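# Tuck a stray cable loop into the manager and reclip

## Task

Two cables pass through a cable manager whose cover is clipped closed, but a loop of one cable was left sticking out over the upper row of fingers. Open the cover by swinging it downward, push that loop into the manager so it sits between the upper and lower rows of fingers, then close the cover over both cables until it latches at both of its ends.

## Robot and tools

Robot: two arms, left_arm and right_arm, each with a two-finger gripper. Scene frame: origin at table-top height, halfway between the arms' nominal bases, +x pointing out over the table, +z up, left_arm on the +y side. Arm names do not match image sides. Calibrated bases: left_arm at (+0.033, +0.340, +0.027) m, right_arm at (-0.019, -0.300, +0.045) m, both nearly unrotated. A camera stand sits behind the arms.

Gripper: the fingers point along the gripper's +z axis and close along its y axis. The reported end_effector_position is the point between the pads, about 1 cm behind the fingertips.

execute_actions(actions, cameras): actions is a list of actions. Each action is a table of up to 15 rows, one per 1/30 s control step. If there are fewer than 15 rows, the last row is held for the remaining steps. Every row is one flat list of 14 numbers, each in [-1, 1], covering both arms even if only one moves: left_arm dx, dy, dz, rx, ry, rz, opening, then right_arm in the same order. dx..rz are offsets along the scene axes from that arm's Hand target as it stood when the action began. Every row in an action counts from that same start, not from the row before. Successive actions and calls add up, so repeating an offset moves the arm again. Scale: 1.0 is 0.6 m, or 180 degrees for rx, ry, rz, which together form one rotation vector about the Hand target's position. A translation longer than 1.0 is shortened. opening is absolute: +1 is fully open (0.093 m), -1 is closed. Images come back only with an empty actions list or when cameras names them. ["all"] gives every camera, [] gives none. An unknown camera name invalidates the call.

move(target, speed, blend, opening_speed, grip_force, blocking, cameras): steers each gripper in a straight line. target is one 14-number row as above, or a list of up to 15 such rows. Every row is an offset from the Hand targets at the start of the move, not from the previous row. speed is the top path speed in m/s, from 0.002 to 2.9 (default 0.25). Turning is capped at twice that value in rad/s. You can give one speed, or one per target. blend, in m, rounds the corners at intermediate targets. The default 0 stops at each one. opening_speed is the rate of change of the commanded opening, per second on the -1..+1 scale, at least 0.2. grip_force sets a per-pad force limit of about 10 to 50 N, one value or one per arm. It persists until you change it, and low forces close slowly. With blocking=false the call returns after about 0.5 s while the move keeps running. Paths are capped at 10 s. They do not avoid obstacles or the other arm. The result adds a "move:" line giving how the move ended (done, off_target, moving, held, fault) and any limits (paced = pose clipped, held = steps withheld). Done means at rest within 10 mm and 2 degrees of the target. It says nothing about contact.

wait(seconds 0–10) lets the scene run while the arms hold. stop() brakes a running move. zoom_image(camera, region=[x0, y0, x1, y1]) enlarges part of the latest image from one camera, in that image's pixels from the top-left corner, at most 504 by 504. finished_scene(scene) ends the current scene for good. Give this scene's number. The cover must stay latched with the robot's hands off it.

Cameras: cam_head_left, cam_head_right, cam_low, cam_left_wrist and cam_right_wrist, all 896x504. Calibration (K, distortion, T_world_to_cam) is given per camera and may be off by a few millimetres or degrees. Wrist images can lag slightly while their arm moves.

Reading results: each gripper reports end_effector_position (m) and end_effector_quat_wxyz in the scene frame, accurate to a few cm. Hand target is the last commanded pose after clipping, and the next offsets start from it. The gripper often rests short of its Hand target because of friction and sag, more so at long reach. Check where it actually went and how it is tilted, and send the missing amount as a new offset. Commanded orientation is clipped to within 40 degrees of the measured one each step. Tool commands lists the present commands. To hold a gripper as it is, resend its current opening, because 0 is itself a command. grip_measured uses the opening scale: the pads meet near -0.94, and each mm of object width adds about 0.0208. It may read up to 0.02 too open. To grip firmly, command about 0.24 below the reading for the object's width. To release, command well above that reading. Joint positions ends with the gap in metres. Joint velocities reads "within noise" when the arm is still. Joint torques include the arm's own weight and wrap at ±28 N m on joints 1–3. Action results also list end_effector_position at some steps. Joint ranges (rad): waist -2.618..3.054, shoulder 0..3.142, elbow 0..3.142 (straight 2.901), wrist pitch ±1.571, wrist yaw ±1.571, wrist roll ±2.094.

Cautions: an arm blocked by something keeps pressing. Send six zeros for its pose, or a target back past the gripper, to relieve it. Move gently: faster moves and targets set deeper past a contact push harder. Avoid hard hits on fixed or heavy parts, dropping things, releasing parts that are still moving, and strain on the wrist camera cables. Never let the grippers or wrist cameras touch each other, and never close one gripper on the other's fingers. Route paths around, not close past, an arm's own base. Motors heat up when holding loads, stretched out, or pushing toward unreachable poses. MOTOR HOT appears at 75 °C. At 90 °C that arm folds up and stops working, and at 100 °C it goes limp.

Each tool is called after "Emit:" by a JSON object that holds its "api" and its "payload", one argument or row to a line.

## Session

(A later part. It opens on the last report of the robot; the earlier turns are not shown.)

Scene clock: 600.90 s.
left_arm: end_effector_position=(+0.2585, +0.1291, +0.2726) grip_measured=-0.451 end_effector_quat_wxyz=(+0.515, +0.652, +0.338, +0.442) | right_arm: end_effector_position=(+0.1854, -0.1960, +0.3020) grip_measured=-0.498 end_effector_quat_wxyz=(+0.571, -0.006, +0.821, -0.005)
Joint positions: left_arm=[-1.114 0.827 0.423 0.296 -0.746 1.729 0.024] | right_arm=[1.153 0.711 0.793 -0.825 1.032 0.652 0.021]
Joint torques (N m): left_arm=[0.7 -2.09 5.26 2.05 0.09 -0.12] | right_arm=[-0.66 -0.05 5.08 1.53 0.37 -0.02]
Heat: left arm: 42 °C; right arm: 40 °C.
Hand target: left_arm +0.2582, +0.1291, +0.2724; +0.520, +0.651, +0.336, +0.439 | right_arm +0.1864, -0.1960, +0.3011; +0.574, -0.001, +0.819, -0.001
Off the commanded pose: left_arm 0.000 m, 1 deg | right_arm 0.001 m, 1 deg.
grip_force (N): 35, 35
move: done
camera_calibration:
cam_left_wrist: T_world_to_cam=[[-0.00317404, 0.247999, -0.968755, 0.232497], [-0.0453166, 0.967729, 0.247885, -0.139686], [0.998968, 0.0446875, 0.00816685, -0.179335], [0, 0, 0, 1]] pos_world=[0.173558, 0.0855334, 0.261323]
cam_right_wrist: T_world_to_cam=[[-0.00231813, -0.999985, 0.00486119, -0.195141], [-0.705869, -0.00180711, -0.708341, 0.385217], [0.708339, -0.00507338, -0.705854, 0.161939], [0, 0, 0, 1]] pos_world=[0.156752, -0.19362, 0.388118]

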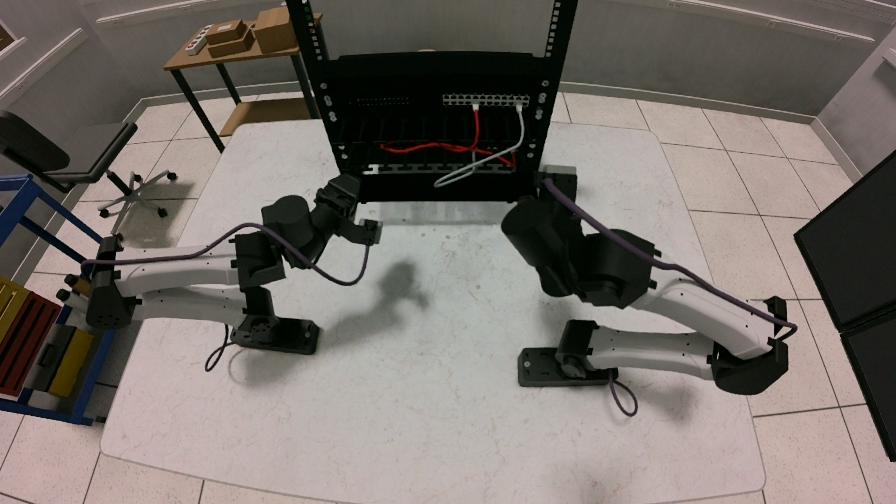

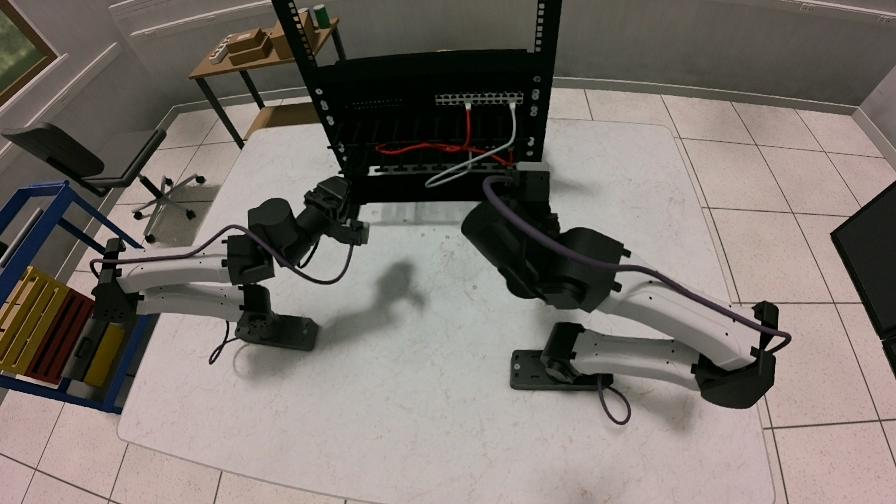

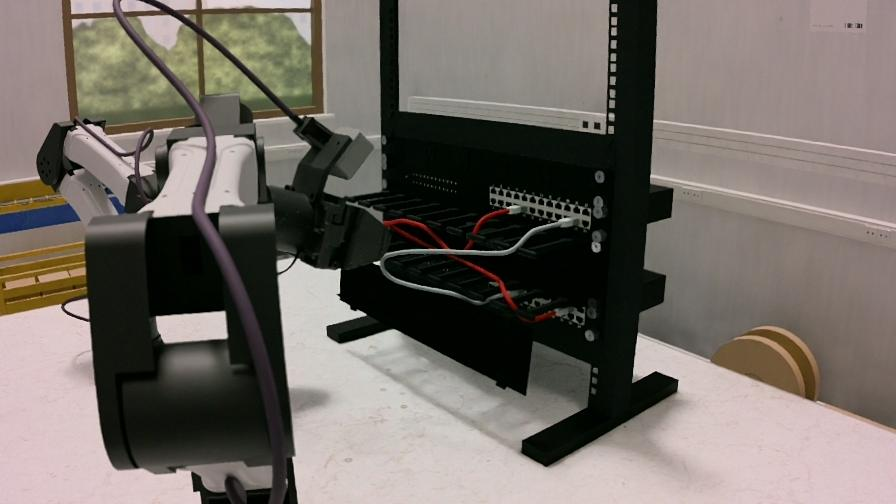

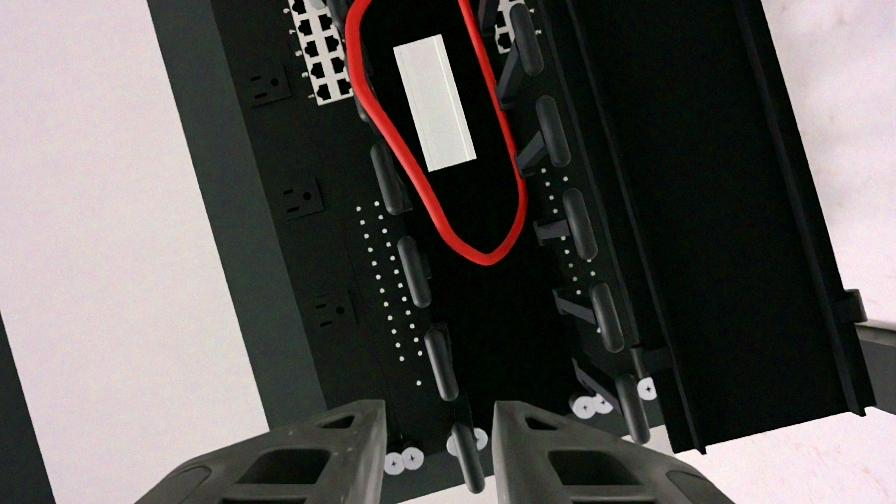

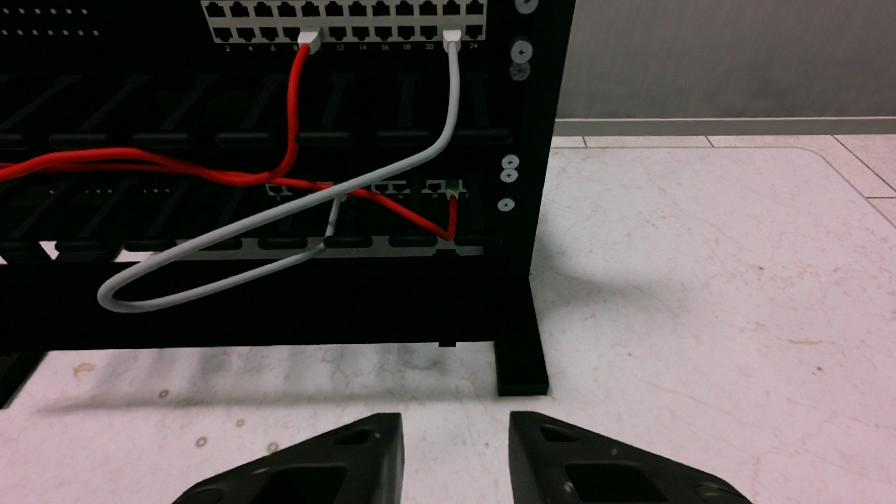

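Emit:
{"api": "move", "payload": {
  "target": [-0.08,0.15,0,0,0,0,-0.45,0,0,0,0,-0.111,0,0.2],
  "speed": 0.2
}}

Emit:
{"api": "move", "payload": {
  "target": [0,0,0,0,0,0,-0.45,0.04,0.24,-0.14,-0.48,0,0,0.2],
  "speed": 0.15,
  "cameras": ["cam_head_left","cam_left_wrist","cam_right_wrist","cam_low"]
}}

Scene clock: 621.87 s.
left_arm: end_effector_position=(+0.2107, +0.2168, +0.2664) grip_measured=-0.451 end_effector_quat_wxyz=(+0.512, +0.661, +0.329, +0.440) | right_arm: end_effector_position=(+0.1860, -0.1961, +0.3022) grip_measured=+0.198 end_effector_quat_wxyz=(+0.705, -0.004, +0.709, -0.007)
Joint positions: left_arm=[-1.178 0.172 0.362 -0.319 -0.794 1.726 0.024] | right_arm=[1.236 0.479 0.337 0.122 1.243 0.004 0.055]
Joint torques (N m): left_arm=[-0.18 1.37 6.15 1.98 -0.2 -0.19] | right_arm=[-0.61 0.55 5.46 1.58 -0.13 -0.02]
Heat: left arm: 40 °C; right arm: 39 °C.
Hand target: left_arm +0.2102, +0.2191, +0.2725; +0.520, +0.651, +0.336, +0.439 | right_arm +0.1865, -0.1960, +0.3011; +0.707, -0.001, +0.707, -0.001
Off the commanded pose: left_arm 0.006 m, 2 deg | right_arm 0.001 m, 1 deg.
grip_force (N): 35, 35
move: done

Scene clock: 627.83 s.
left_arm: end_effector_position=(+0.2107, +0.2168, +0.2663) grip_measured=-0.451 end_effector_quat_wxyz=(+0.512, +0.661, +0.329, +0.440) | right_arm: end_effector_position=(+0.2106, -0.0567, +0.2131) grip_measured=+0.198 end_effector_quat_wxyz=(+0.507, -0.492, +0.512, -0.488)
Joint positions: left_arm=[-1.178 0.172 0.362 -0.319 -0.794 1.726 0.024] | right_arm=[1.324 1.607 0.42 1.149 1.326 -1.495 0.055]
Joint torques (N m): left_arm=[-0.2 1.4 6.17 1.99 -0.2 -0.19] | right_arm=[0.58 -4.18 6 1.6 0.07 -0.02]
Heat: left arm: 40 °C; right arm: 40 °C.
Hand target: left_arm +0.2102, +0.2191, +0.2725; +0.520, +0.651, +0.336, +0.439 | right_arm +0.2104, -0.0520, +0.2172; +0.515, -0.485, +0.515, -0.485
Off the commanded pose: left_arm 0.007 m, 2 deg | right_arm 0.006 m, 1 deg.
grip_force (N): 35, 35
move: done
camera_calibration:
cam_left_wrist: T_world_to_cam=[[-0.00304219, 0.266129, -0.963933, 0.199247], [-0.0282933, 0.963528, 0.266107, -0.232703], [0.999595, 0.0280824, 0.00459845, -0.131048], [0, 0, 0, 1]] pos_world=[0.125017, 0.174871, 0.254587]
cam_right_wrist: T_world_to_cam=[[0.00613123, -0.0504731, 0.998707, -0.215104], [-0.416278, -0.908204, -0.0433437, 0.0862664], [0.909217, -0.415473, -0.0265792, -0.128277], [0, 0, 0, 1]] pos_world=[0.153862, 0.0141946, 0.215155]
Images, in order (width x height): cam_head_left 896x504, cam_low 896x504, cam_left_wrist 896x504, cam_right_wrist 896x504.

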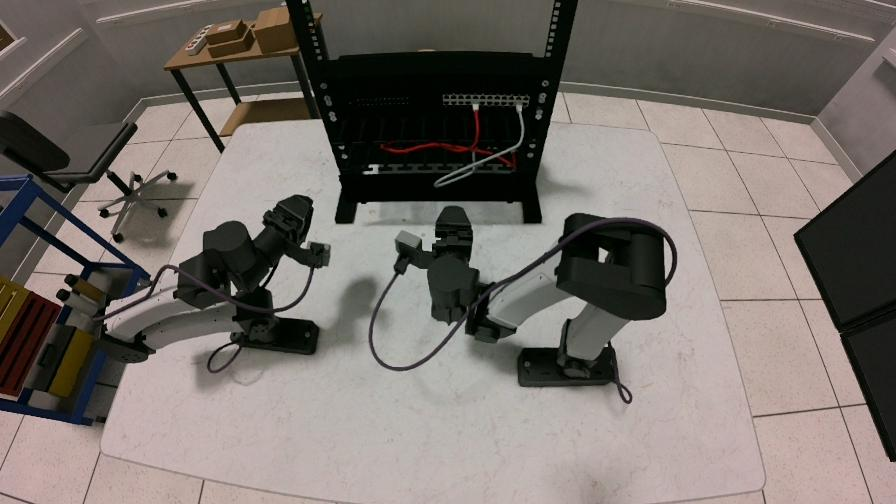

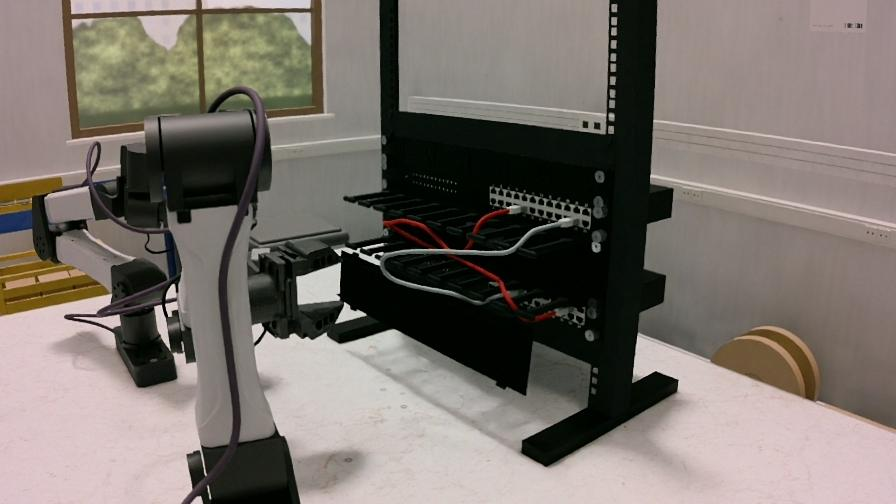

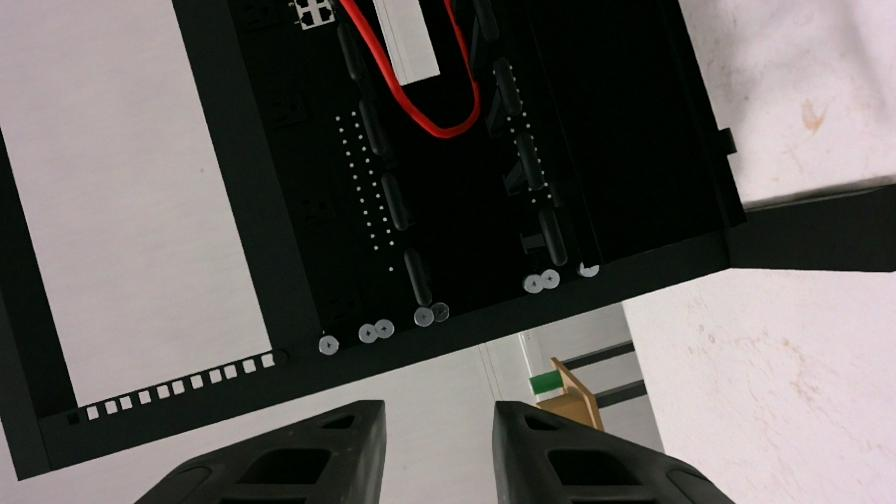

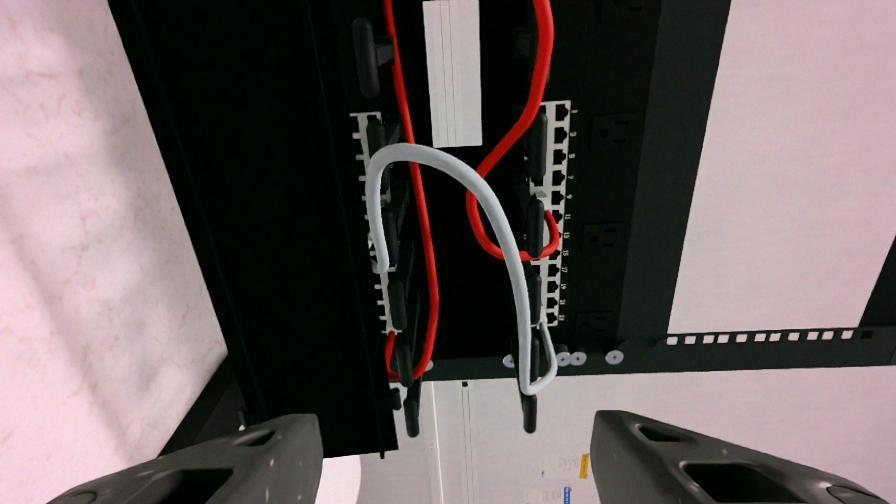

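Emit:
{"api": "move", "payload": {
  "target": [
    [0,0,0,0,0,0,-0.45,0.0,0.045,-0.005,0,0,0,0.4],
    [0,0,0,0,0,0,-0.45,0.2,0.045,-0.005,0,0,0,0.4],
    [0,0,0,0,0,0,-0.45,0.2,0.045,-0.005,0,0,0,-0.85]
  ],
  "speed": 0.12,
  "cameras": ["cam_head_left","cam_low","cam_right_wrist"]
}}

Scene clock: 640.80 s.
left_arm: end_effector_position=(+0.2107, +0.2168, +0.2663) grip_measured=-0.451 end_effector_quat_wxyz=(+0.512, +0.661, +0.329, +0.440) | right_arm: end_effector_position=(+0.3266, -0.0306, +0.2138) grip_measured=-0.846 end_effector_quat_wxyz=(+0.513, -0.482, +0.517, -0.486)
Joint positions: left_arm=[-1.178 0.172 0.362 -0.319 -0.794 1.726 0.024] | right_arm=[0.991 1.852 0.708 1.143 1.001 -1.509 0.005]
Joint velocities: left_arm=[within noise] | right_arm=[0.002 0.017 0.007 0.066 -0.007 -0.154 0]
Joint torques (N m): left_arm=[-0.2 1.33 6.13 1.96 -0.22 -0.19] | right_arm=[-0.38 -6.41 6.72 1.55 -0.15 0.04]
Heat: left arm: 40 °C; right arm: 40 °C.
Hand target: left_arm +0.2102, +0.2191, +0.2725; +0.520, +0.651, +0.336, +0.439 | right_arm +0.3304, -0.0250, +0.2142; +0.515, -0.485, +0.515, -0.485
Off the commanded pose: left_arm 0.007 m, 2 deg | right_arm 0.007 m, 0 deg.
grip_force (N): 35, 35
move: done
camera_calibration:
cam_right_wrist: T_world_to_cam=[[-0.0033394, -0.0733443, 0.997301, -0.212403], [-0.423727, -0.903245, -0.067846, 0.166034], [0.905784, -0.42281, -0.0280617, -0.221604], [0, 0, 0, 1]] pos_world=[0.270369, 0.0406939, 0.216876]
Images, in order (width x height): cam_head_left 896x504, cam_low 896x504, cam_right_wrist 896x504.

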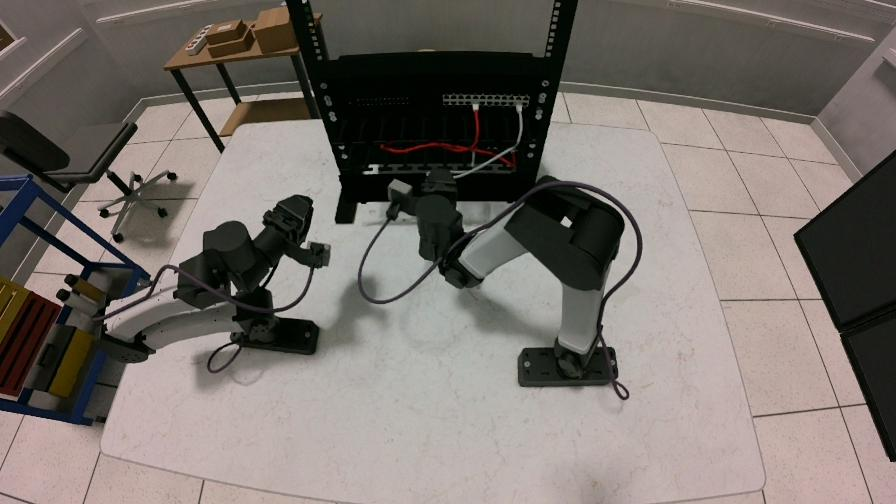

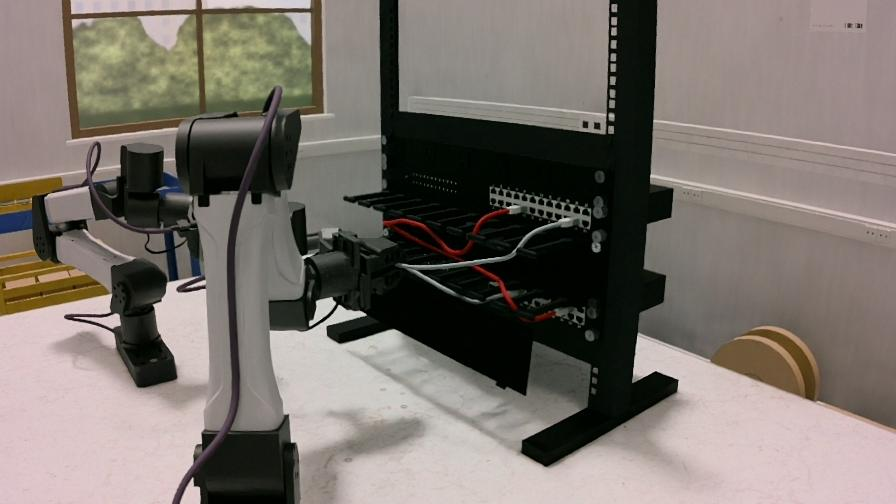

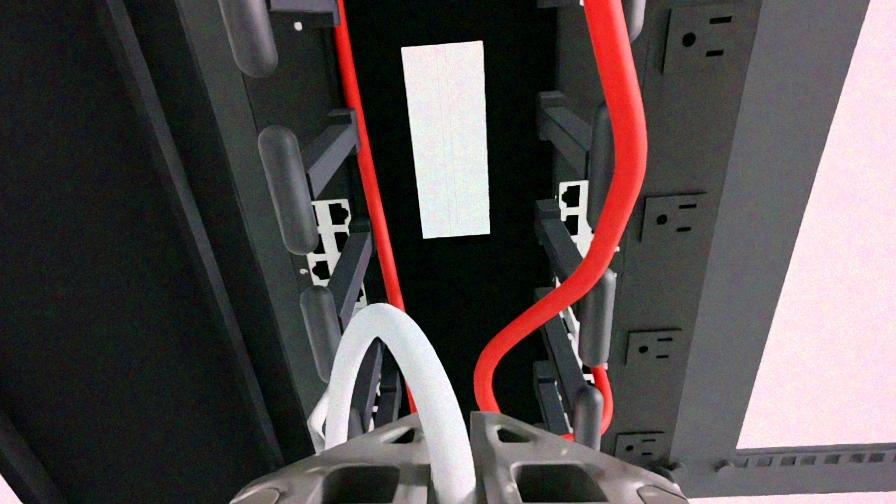

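Emit:
{"api": "move", "payload": {
  "target": [
    [0,0,0,0,0,0,-0.45,0.0,0.06,0.06,0,0,0,-0.95],
    [0,0,0,0,0,0,-0.45,0.125,0.07,0.06,0,0,0,-0.95]
  ],
  "speed": 0.1,
  "cameras": ["cam_head_left","cam_low","cam_right_wrist"]
}}

Scene clock: 650.33 s.
left_arm: end_effector_position=(+0.2107, +0.2168, +0.2663) grip_measured=-0.451 end_effector_quat_wxyz=(+0.512, +0.661, +0.329, +0.440) | right_arm: end_effector_position=(+0.3818, +0.0057, +0.2245) grip_measured=-0.935 end_effector_quat_wxyz=(+0.470, -0.506, +0.519, -0.504)
Joint positions: left_arm=[-1.178 0.172 0.362 -0.319 -0.794 1.726 0.024] | right_arm=[0.931 1.972 1.036 0.844 0.979 -1.517 0]
Joint torques (N m): left_arm=[-0.21 1.31 6.15 1.99 -0.2 -0.2] | right_arm=[-3.77 -8.91 11.21 1.98 -0.95 0.06]
Heat: left arm: 40 °C; right arm: 40 °C.
Hand target: left_arm +0.2102, +0.2191, +0.2725; +0.520, +0.651, +0.336, +0.439 | right_arm +0.4055, +0.0170, +0.2502; +0.515, -0.485, +0.515, -0.485
Off the commanded pose: left_arm 0.007 m, 2 deg | right_arm 0.037 m, 6 deg.
grip_force (N): 35, 35
move: off_target (right_arm)
camera_calibration:
cam_right_wrist: T_world_to_cam=[[0.0483571, 0.0080733, 0.998797, -0.240788], [-0.457708, -0.888618, 0.0293428, 0.213955], [0.887786, -0.458577, -0.0392758, -0.246455], [0, 0, 0, 1]] pos_world=[0.328372, 0.0790497, 0.224541]
Images, in order (width x height): cam_head_left 896x504, cam_low 896x504, cam_right_wrist 896x504.

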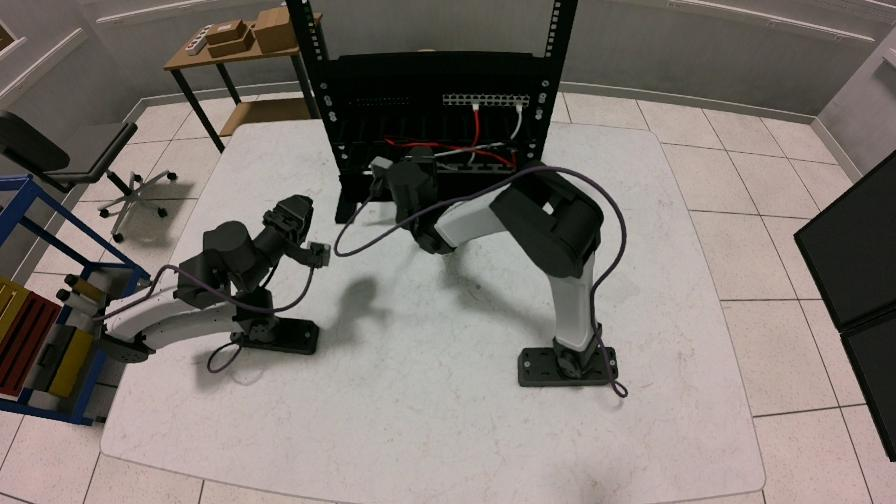

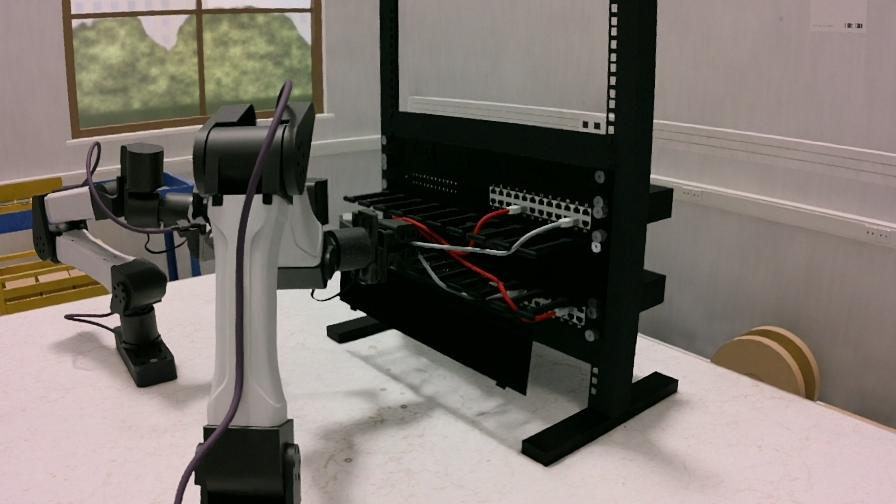

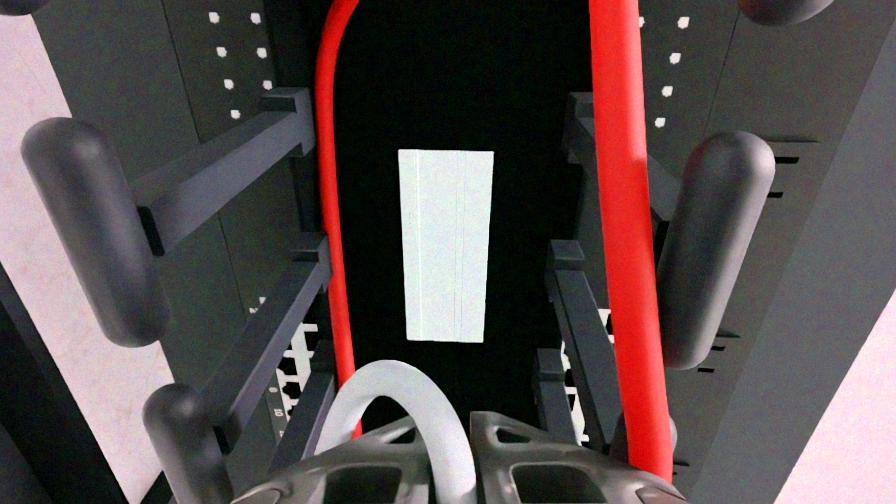

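Emit:
{"api": "move", "payload": {
  "target": [
    [0,0,0,0,0,0,-0.45,-0.03,-0.01,-0.035,0,0,0,-0.95],
    [0,0,0,0,0,0,-0.45,-0.03,-0.01,-0.035,0,0,0,-0.6],
    [0,0,0,0,0,0,-0.45,-0.24,-0.01,-0.03,0,0,0,-0.6]
  ],
  "speed": 0.15,
  "cameras": ["cam_head_left","cam_low","cam_left_wrist","cam_right_wrist"]
}}

Emit:
{"api": "zoom_image", "payload": {
  "camera": "cam_head_left",
  "region": [330, 90, 560, 220]
}}

Scene clock: 657.87 s.
left_arm: end_effector_position=(+0.2107, +0.2168, +0.2663) grip_measured=-0.451 end_effector_quat_wxyz=(+0.512, +0.661, +0.329, +0.440) | right_arm: end_effector_position=(+0.2634, +0.0152, +0.2213) grip_measured=-0.602 end_effector_quat_wxyz=(+0.502, -0.500, +0.507, -0.491)
Joint positions: left_arm=[-1.178 0.172 0.362 -0.319 -0.794 1.726 0.024] | right_arm=[1.222 1.84 0.77 1.028 1.22 -1.513 0.016]
Joint torques (N m): left_arm=[-0.23 1.31 6.11 1.98 -0.22 -0.19] | right_arm=[0.14 -10.88 4.29 1.66 0.08 0.09]
Motor temperatures (°C): left_arm=[23 37 36 40 22 23 28] | right_arm=[25 34 42 33 27 24 26]
Heat: left arm: 40 °C; right arm: 42 °C.
Hand target: left_arm +0.2102, +0.2191, +0.2725; +0.520, +0.651, +0.336, +0.439 | right_arm +0.2614, +0.0110, +0.2321; +0.515, -0.485, +0.515, -0.485
Off the commanded pose: left_arm 0.007 m, 2 deg | right_arm 0.012 m, 3 deg.
grip_force (N): 35, 35
move: off_target (right_arm); target 2's new opening was sent with right_arm's hand 0.008 m and 4 deg from that target
camera_calibration:
cam_left_wrist: T_world_to_cam=[[-0.00304219, 0.266129, -0.963933, 0.199247], [-0.0282933, 0.963528, 0.266107, -0.232703], [0.999595, 0.0280824, 0.00459845, -0.131048], [0, 0, 0, 1]] pos_world=[0.125017, 0.174871, 0.254587]
cam_right_wrist: T_world_to_cam=[[0.0114425, -0.0304737, 0.99947, -0.221877], [-0.412891, -0.910489, -0.0230337, 0.168425], [0.910709, -0.412408, -0.0230006, -0.147442], [0, 0, 0, 1]] pos_world=[0.206357, 0.0857816, 0.222247]
Images, in order (width x height): cam_head_left 896x504, cam_low 896x504, cam_left_wrist 896x504, cam_right_wrist 896x504.

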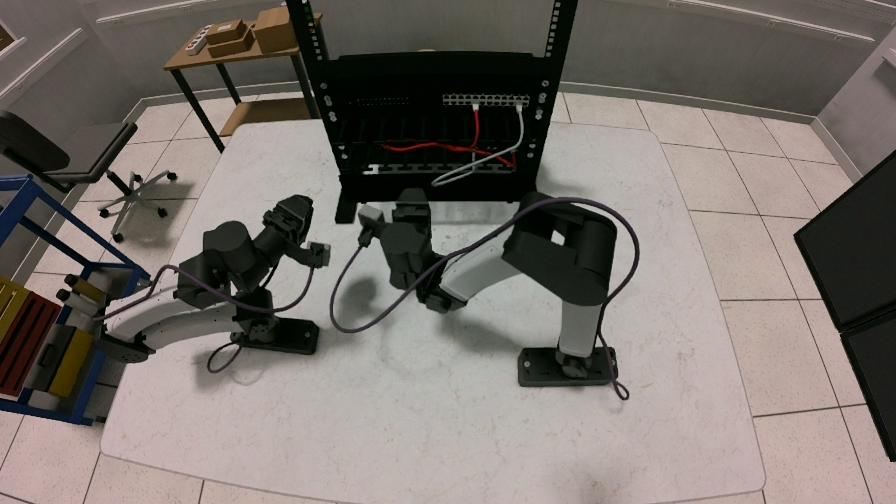

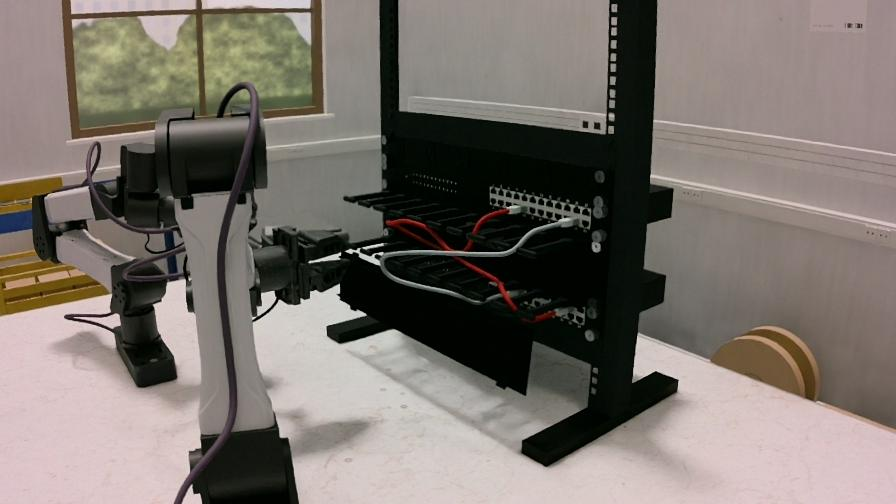

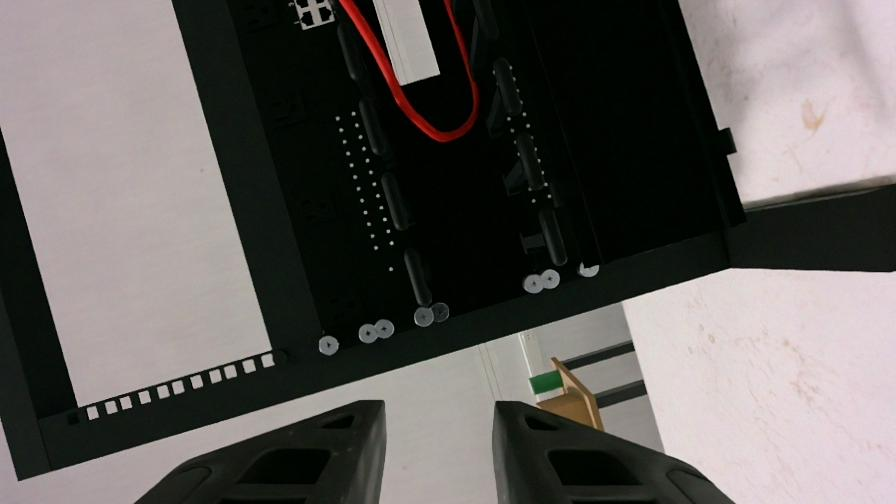

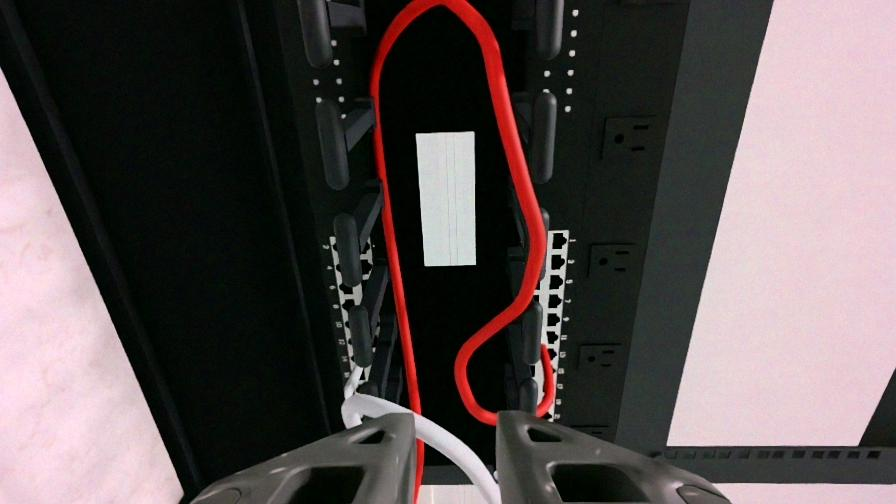

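Scaled by 2.191.

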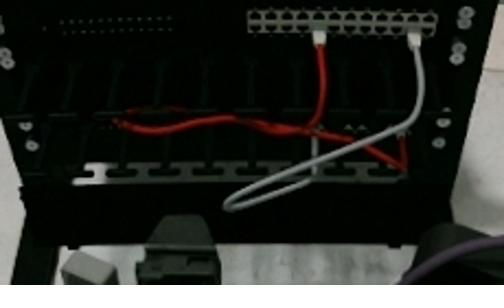

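Emit:
{"api": "zoom_image", "payload": {
  "camera": "cam_left_wrist",
  "region": [520, 60, 820, 360]
}}

Emit:
{"api": "zoom_image", "payload": {
  "camera": "cam_low",
  "region": [320, 240, 660, 470]
}}

Scaled by 1.680.

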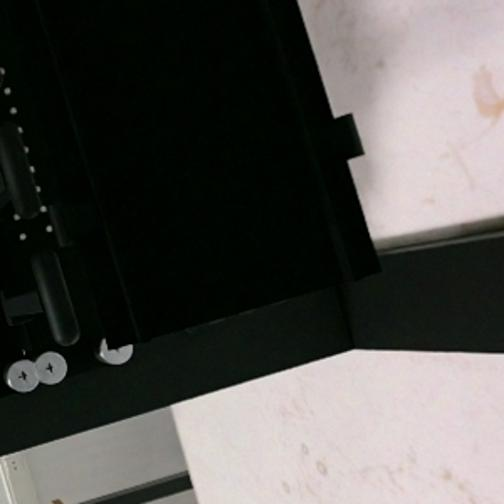

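Scaled by 1.482.

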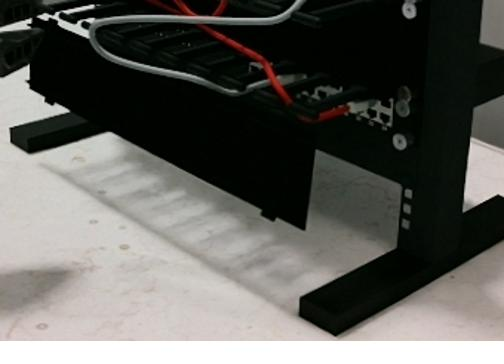

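Emit:
{"api": "move", "payload": {
  "target": [
    [0,0,0,0,0,0,-1,-0.1,-0.25,0.07,0,0,0,-1],
    [0.03,0.27,-0.02,-0.240,0.507,-0.130,-1,-0.05,-0.6,0.03,0.267,0.431,0.293,-1]
  ],
  "speed": 0.25,
  "cameras": ["cam_head_left","cam_low","cam_left_wrist","cam_right_wrist"]
}}

Scene clock: 720.50 s.
left_arm: end_effector_position=(+0.2272, +0.3769, +0.2523) grip_measured=-0.975 end_effector_quat_wxyz=(+0.376, +0.533, +0.757, -0.034) | right_arm: end_effector_position=(+0.2301, -0.3458, +0.2459) grip_measured=-0.991 end_effector_quat_wxyz=(+0.397, -0.527, +0.732, +0.173)
Joint positions: left_arm=[0.845 1.13 1.159 -1.559 0.773 2.036 0] | right_arm=[-0.721 1.515 1.281 -1.559 -0.875 -2.071 0]
Joint torques (N m): left_arm=[0.73 -1.69 7.09 0.19 0.49 -0.1] | right_arm=[-0.46 -4.12 7.08 -0.25 -0.56 -0.11]
Motor temperatures (°C): left_arm=[23 36 37 40 22 23 28] | right_arm=[25 40 38 34 27 24 26]
Heat: left arm: 40 °C; right arm: 40 °C.
Hand target: left_arm +0.2281, +0.3811, +0.2605; +0.382, +0.593, +0.618, -0.346 | right_arm +0.2315, -0.3490, +0.2501; +0.379, -0.596, +0.596, +0.382
Off the commanded pose: left_arm 0.009 m, 45 deg; orientation clipped | right_arm 0.005 m, 30 deg.
joint sent to its limit (left arm) — joint 4 (wrist pitch), lower limit. The joint targets are off in orientation, not in position.
joint sent to its limit (right arm) — joint 4 (wrist pitch), lower limit; joint 6 (wrist roll), lower limit. The joint targets are off in orientation, not in position.
grip_force (N): 35, 35
move: off_target (left_arm, right_arm); limits=paced
camera_calibration:
cam_left_wrist: T_world_to_cam=[[-0.842231, -0.422035, -0.33546, 0.434621], [-0.354969, 0.90244, -0.244127, -0.156773], [0.405763, -0.0865332, -0.909873, 0.25692], [0, 0, 0, 1]] pos_world=[0.206153, 0.347135, 0.34129]
cam_right_wrist: T_world_to_cam=[[0.904943, -0.395194, 0.157799, -0.381781], [-0.295296, -0.850211, -0.435823, -0.0780829], [0.306397, 0.347798, -0.886091, 0.348739], [0, 0, 0, 1]] pos_world=[0.21558, -0.338555, 0.335229]
Images, in order (width x height): cam_head_left 896x504, cam_low 896x504, cam_left_wrist 896x504, cam_right_wrist 896x504.

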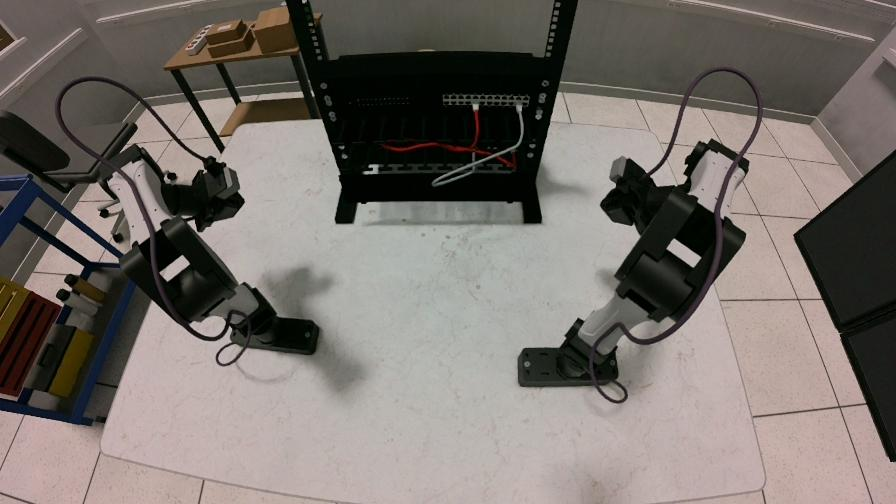

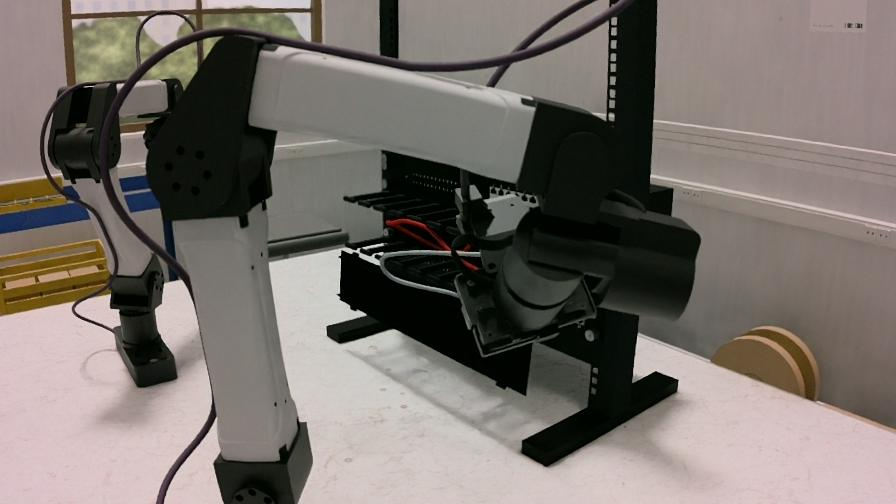

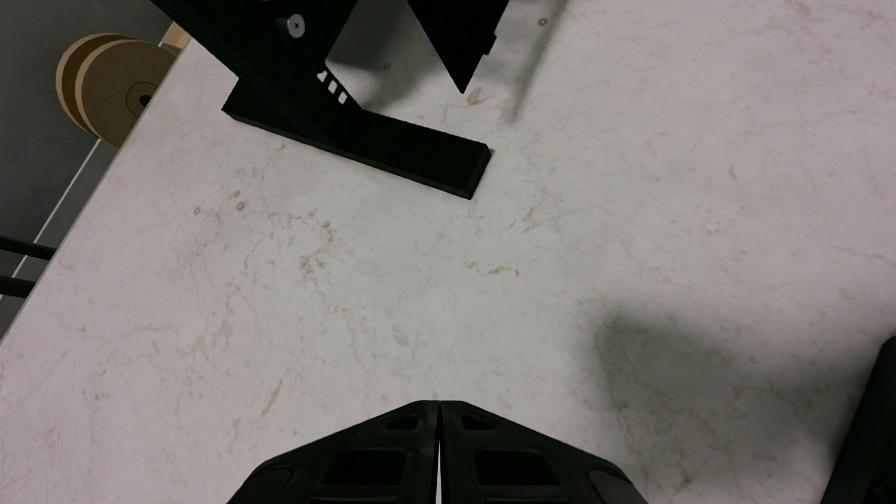

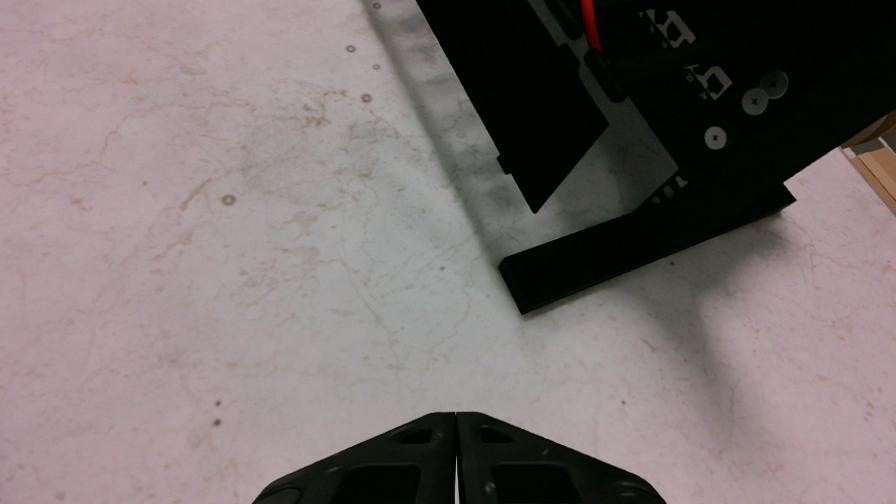

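Emit:
{"api": "move", "payload": {
  "target": [0.12,-0.09,-0.03,0,0,0,-1,0.114,0.04,-0.03,0,0,0,-1],
  "speed": 0.2,
  "cameras": ["cam_head_left"]
}}

Scene clock: 726.00 s.
left_arm: end_effector_position=(+0.2936, +0.3267, +0.2326) grip_measured=-0.975 end_effector_quat_wxyz=(+0.400, +0.559, +0.682, -0.249) | right_arm: end_effector_position=(+0.2952, -0.3251, +0.2279) grip_measured=-0.991 end_effector_quat_wxyz=(+0.400, -0.555, +0.681, +0.260)
Joint positions: left_arm=[0.524 1.543 1.277 -1.562 0.957 2.012 0] | right_arm=[-0.535 1.828 1.492 -1.564 -0.957 -2.072 0]
Joint torques (N m): left_arm=[-0.1 -5.12 6.89 -0.29 0.79 0.03] | right_arm=[0.47 -6.57 6.99 -0.37 -0.78 -0.14]
Heat: left arm: 39 °C; right arm: 39 °C.
Hand target: left_arm +0.3002, +0.3271, +0.2425; +0.382, +0.593, +0.618, -0.346 | right_arm +0.2999, -0.3250, +0.2321; +0.379, -0.596, +0.596, +0.382
Off the commanded pose: left_arm 0.012 m, 14 deg | right_arm 0.006 m, 18 deg.
joint sent to its limit (left arm) — joint 4 (wrist pitch), lower limit. The joint targets are off in orientation, not in position.
joint sent to its limit (right arm) — joint 4 (wrist pitch), lower limit; joint 6 (wrist roll), lower limit. The joint targets are off in orientation, not in position.
grip_force (N): 35, 35
move: off_target (left_arm, right_arm)
Images, in order (width x height): cam_head_left 896x504.

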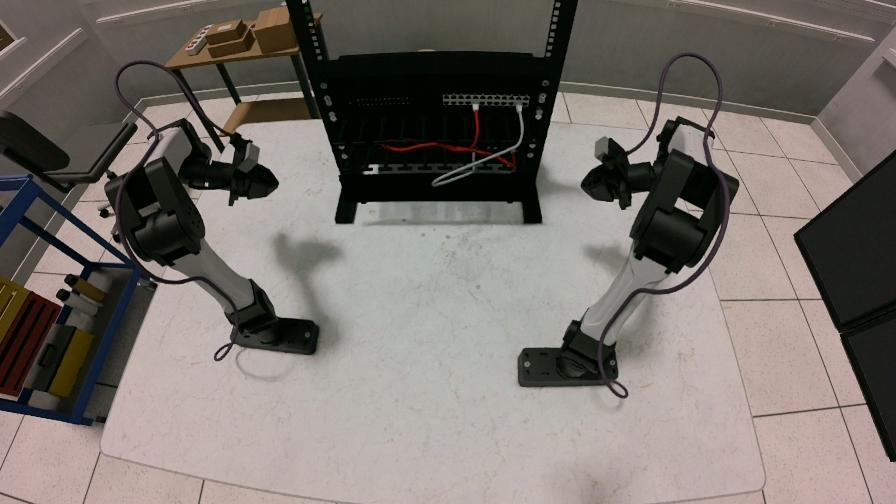

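Emit:
{"api": "move", "payload": {
  "target": [0.15,-0.03,-0.12,0,0,0,-1,0.15,0.03,-0.12,0,0,0,-1],
  "speed": 0.15,
  "cameras": ["cam_head_left","cam_low","cam_left_wrist","cam_right_wrist"]
}}

Scene clock: 731.73 s.
left_arm: end_effector_position=(+0.3839, +0.3101, +0.1620) grip_measured=-0.975 end_effector_quat_wxyz=(+0.366, +0.587, +0.632, -0.349) | right_arm: end_effector_position=(+0.3847, -0.3075, +0.1586) grip_measured=-0.991 end_effector_quat_wxyz=(+0.380, -0.576, +0.643, +0.332)
Joint positions: left_arm=[0.348 2.077 1.594 -1.532 1 2.072 0] | right_arm=[-0.381 2.304 1.881 -1.569 -1.003 -2.072 0]
Joint torques (N m): left_arm=[0.01 -9.78 6.37 -0.66 0.77 0.11] | right_arm=[0.21 -10.19 6.49 -0.4 -0.83 -0.13]
Heat: left arm: 37 °C; right arm: 39 °C.
Hand target: left_arm +0.3902, +0.3091, +0.1705; +0.382, +0.593, +0.618, -0.346 | right_arm +0.3899, -0.3071, +0.1602; +0.379, -0.596, +0.596, +0.381
Off the commanded pose: left_arm 0.011 m, 3 deg | right_arm 0.005 m, 8 deg.
joint sent to its limit (left arm) — joint 6 (wrist roll), upper limit. The joint targets still meet the commanded pose.
joint sent to its limit (right arm) — joint 4 (wrist pitch), lower limit; joint 6 (wrist roll), lower limit. The joint targets are off in orientation, not in position.
grip_force (N): 35, 35
move: off_target (left_arm, right_arm)
camera_calibration:
cam_left_wrist: T_world_to_cam=[[-0.998487, -0.0506633, 0.0213763, 0.395163], [-0.0535839, 0.809159, -0.585141, -0.0944646], [0.0123484, -0.585401, -0.81065, 0.394976], [0, 0, 0, 1]] pos_world=[0.384626, 0.327676, 0.256465]
cam_right_wrist: T_world_to_cam=[[0.99213, -0.125185, 0.00271037, -0.418752], [-0.0996354, -0.802381, -0.588436, -0.074353], [0.0758382, 0.583535, -0.808539, 0.359617], [0, 0, 0, 1]] pos_world=[0.380775, -0.32193, 0.248148]
Images, in order (width x height): cam_head_left 896x504, cam_low 896x504, cam_left_wrist 896x504, cam_right_wrist 896x504.

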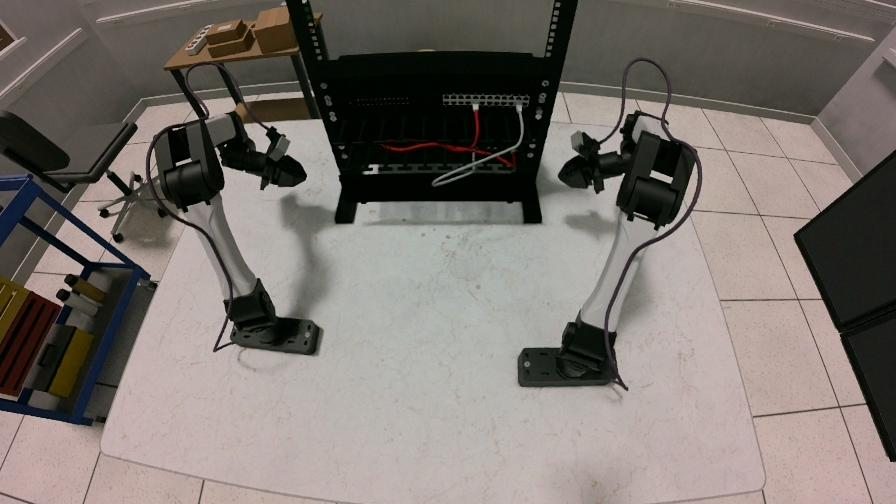

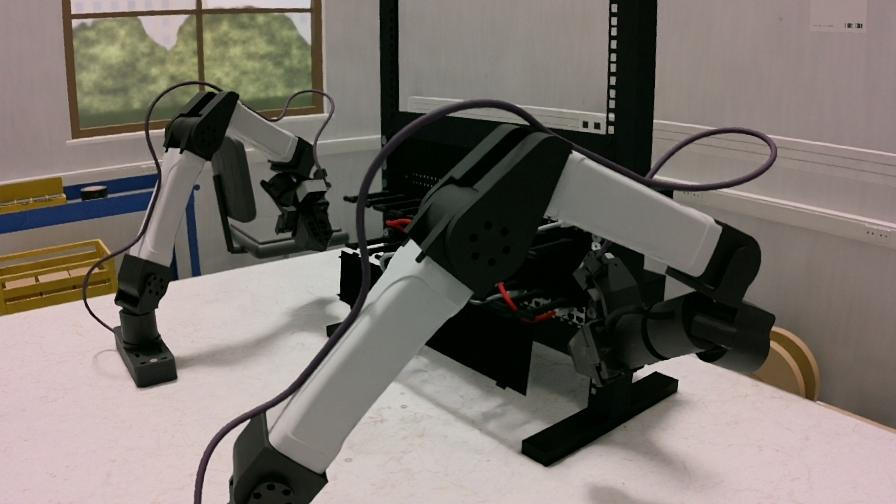

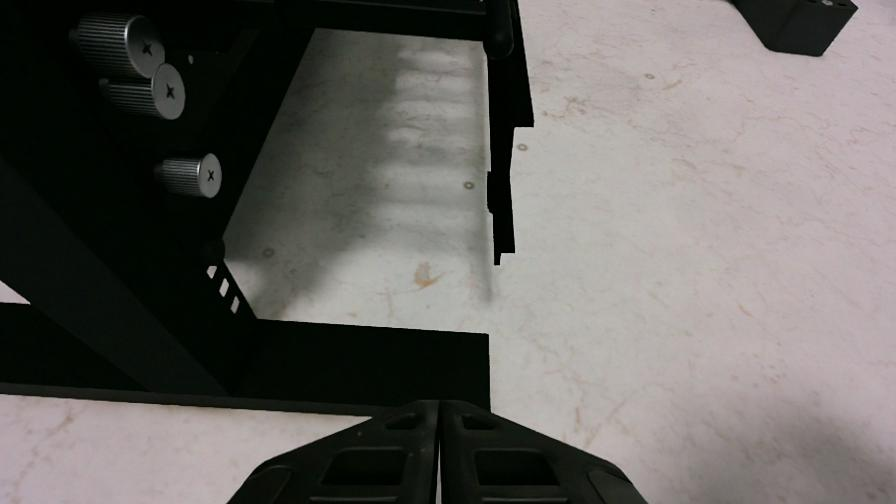

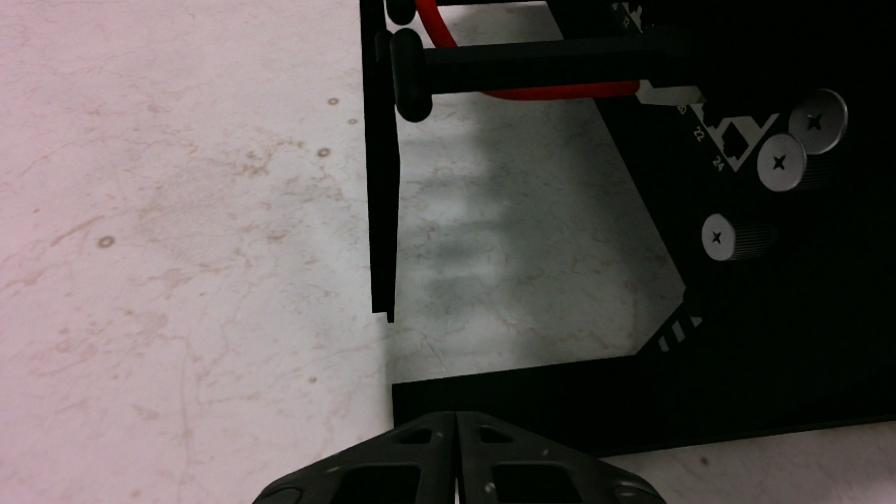

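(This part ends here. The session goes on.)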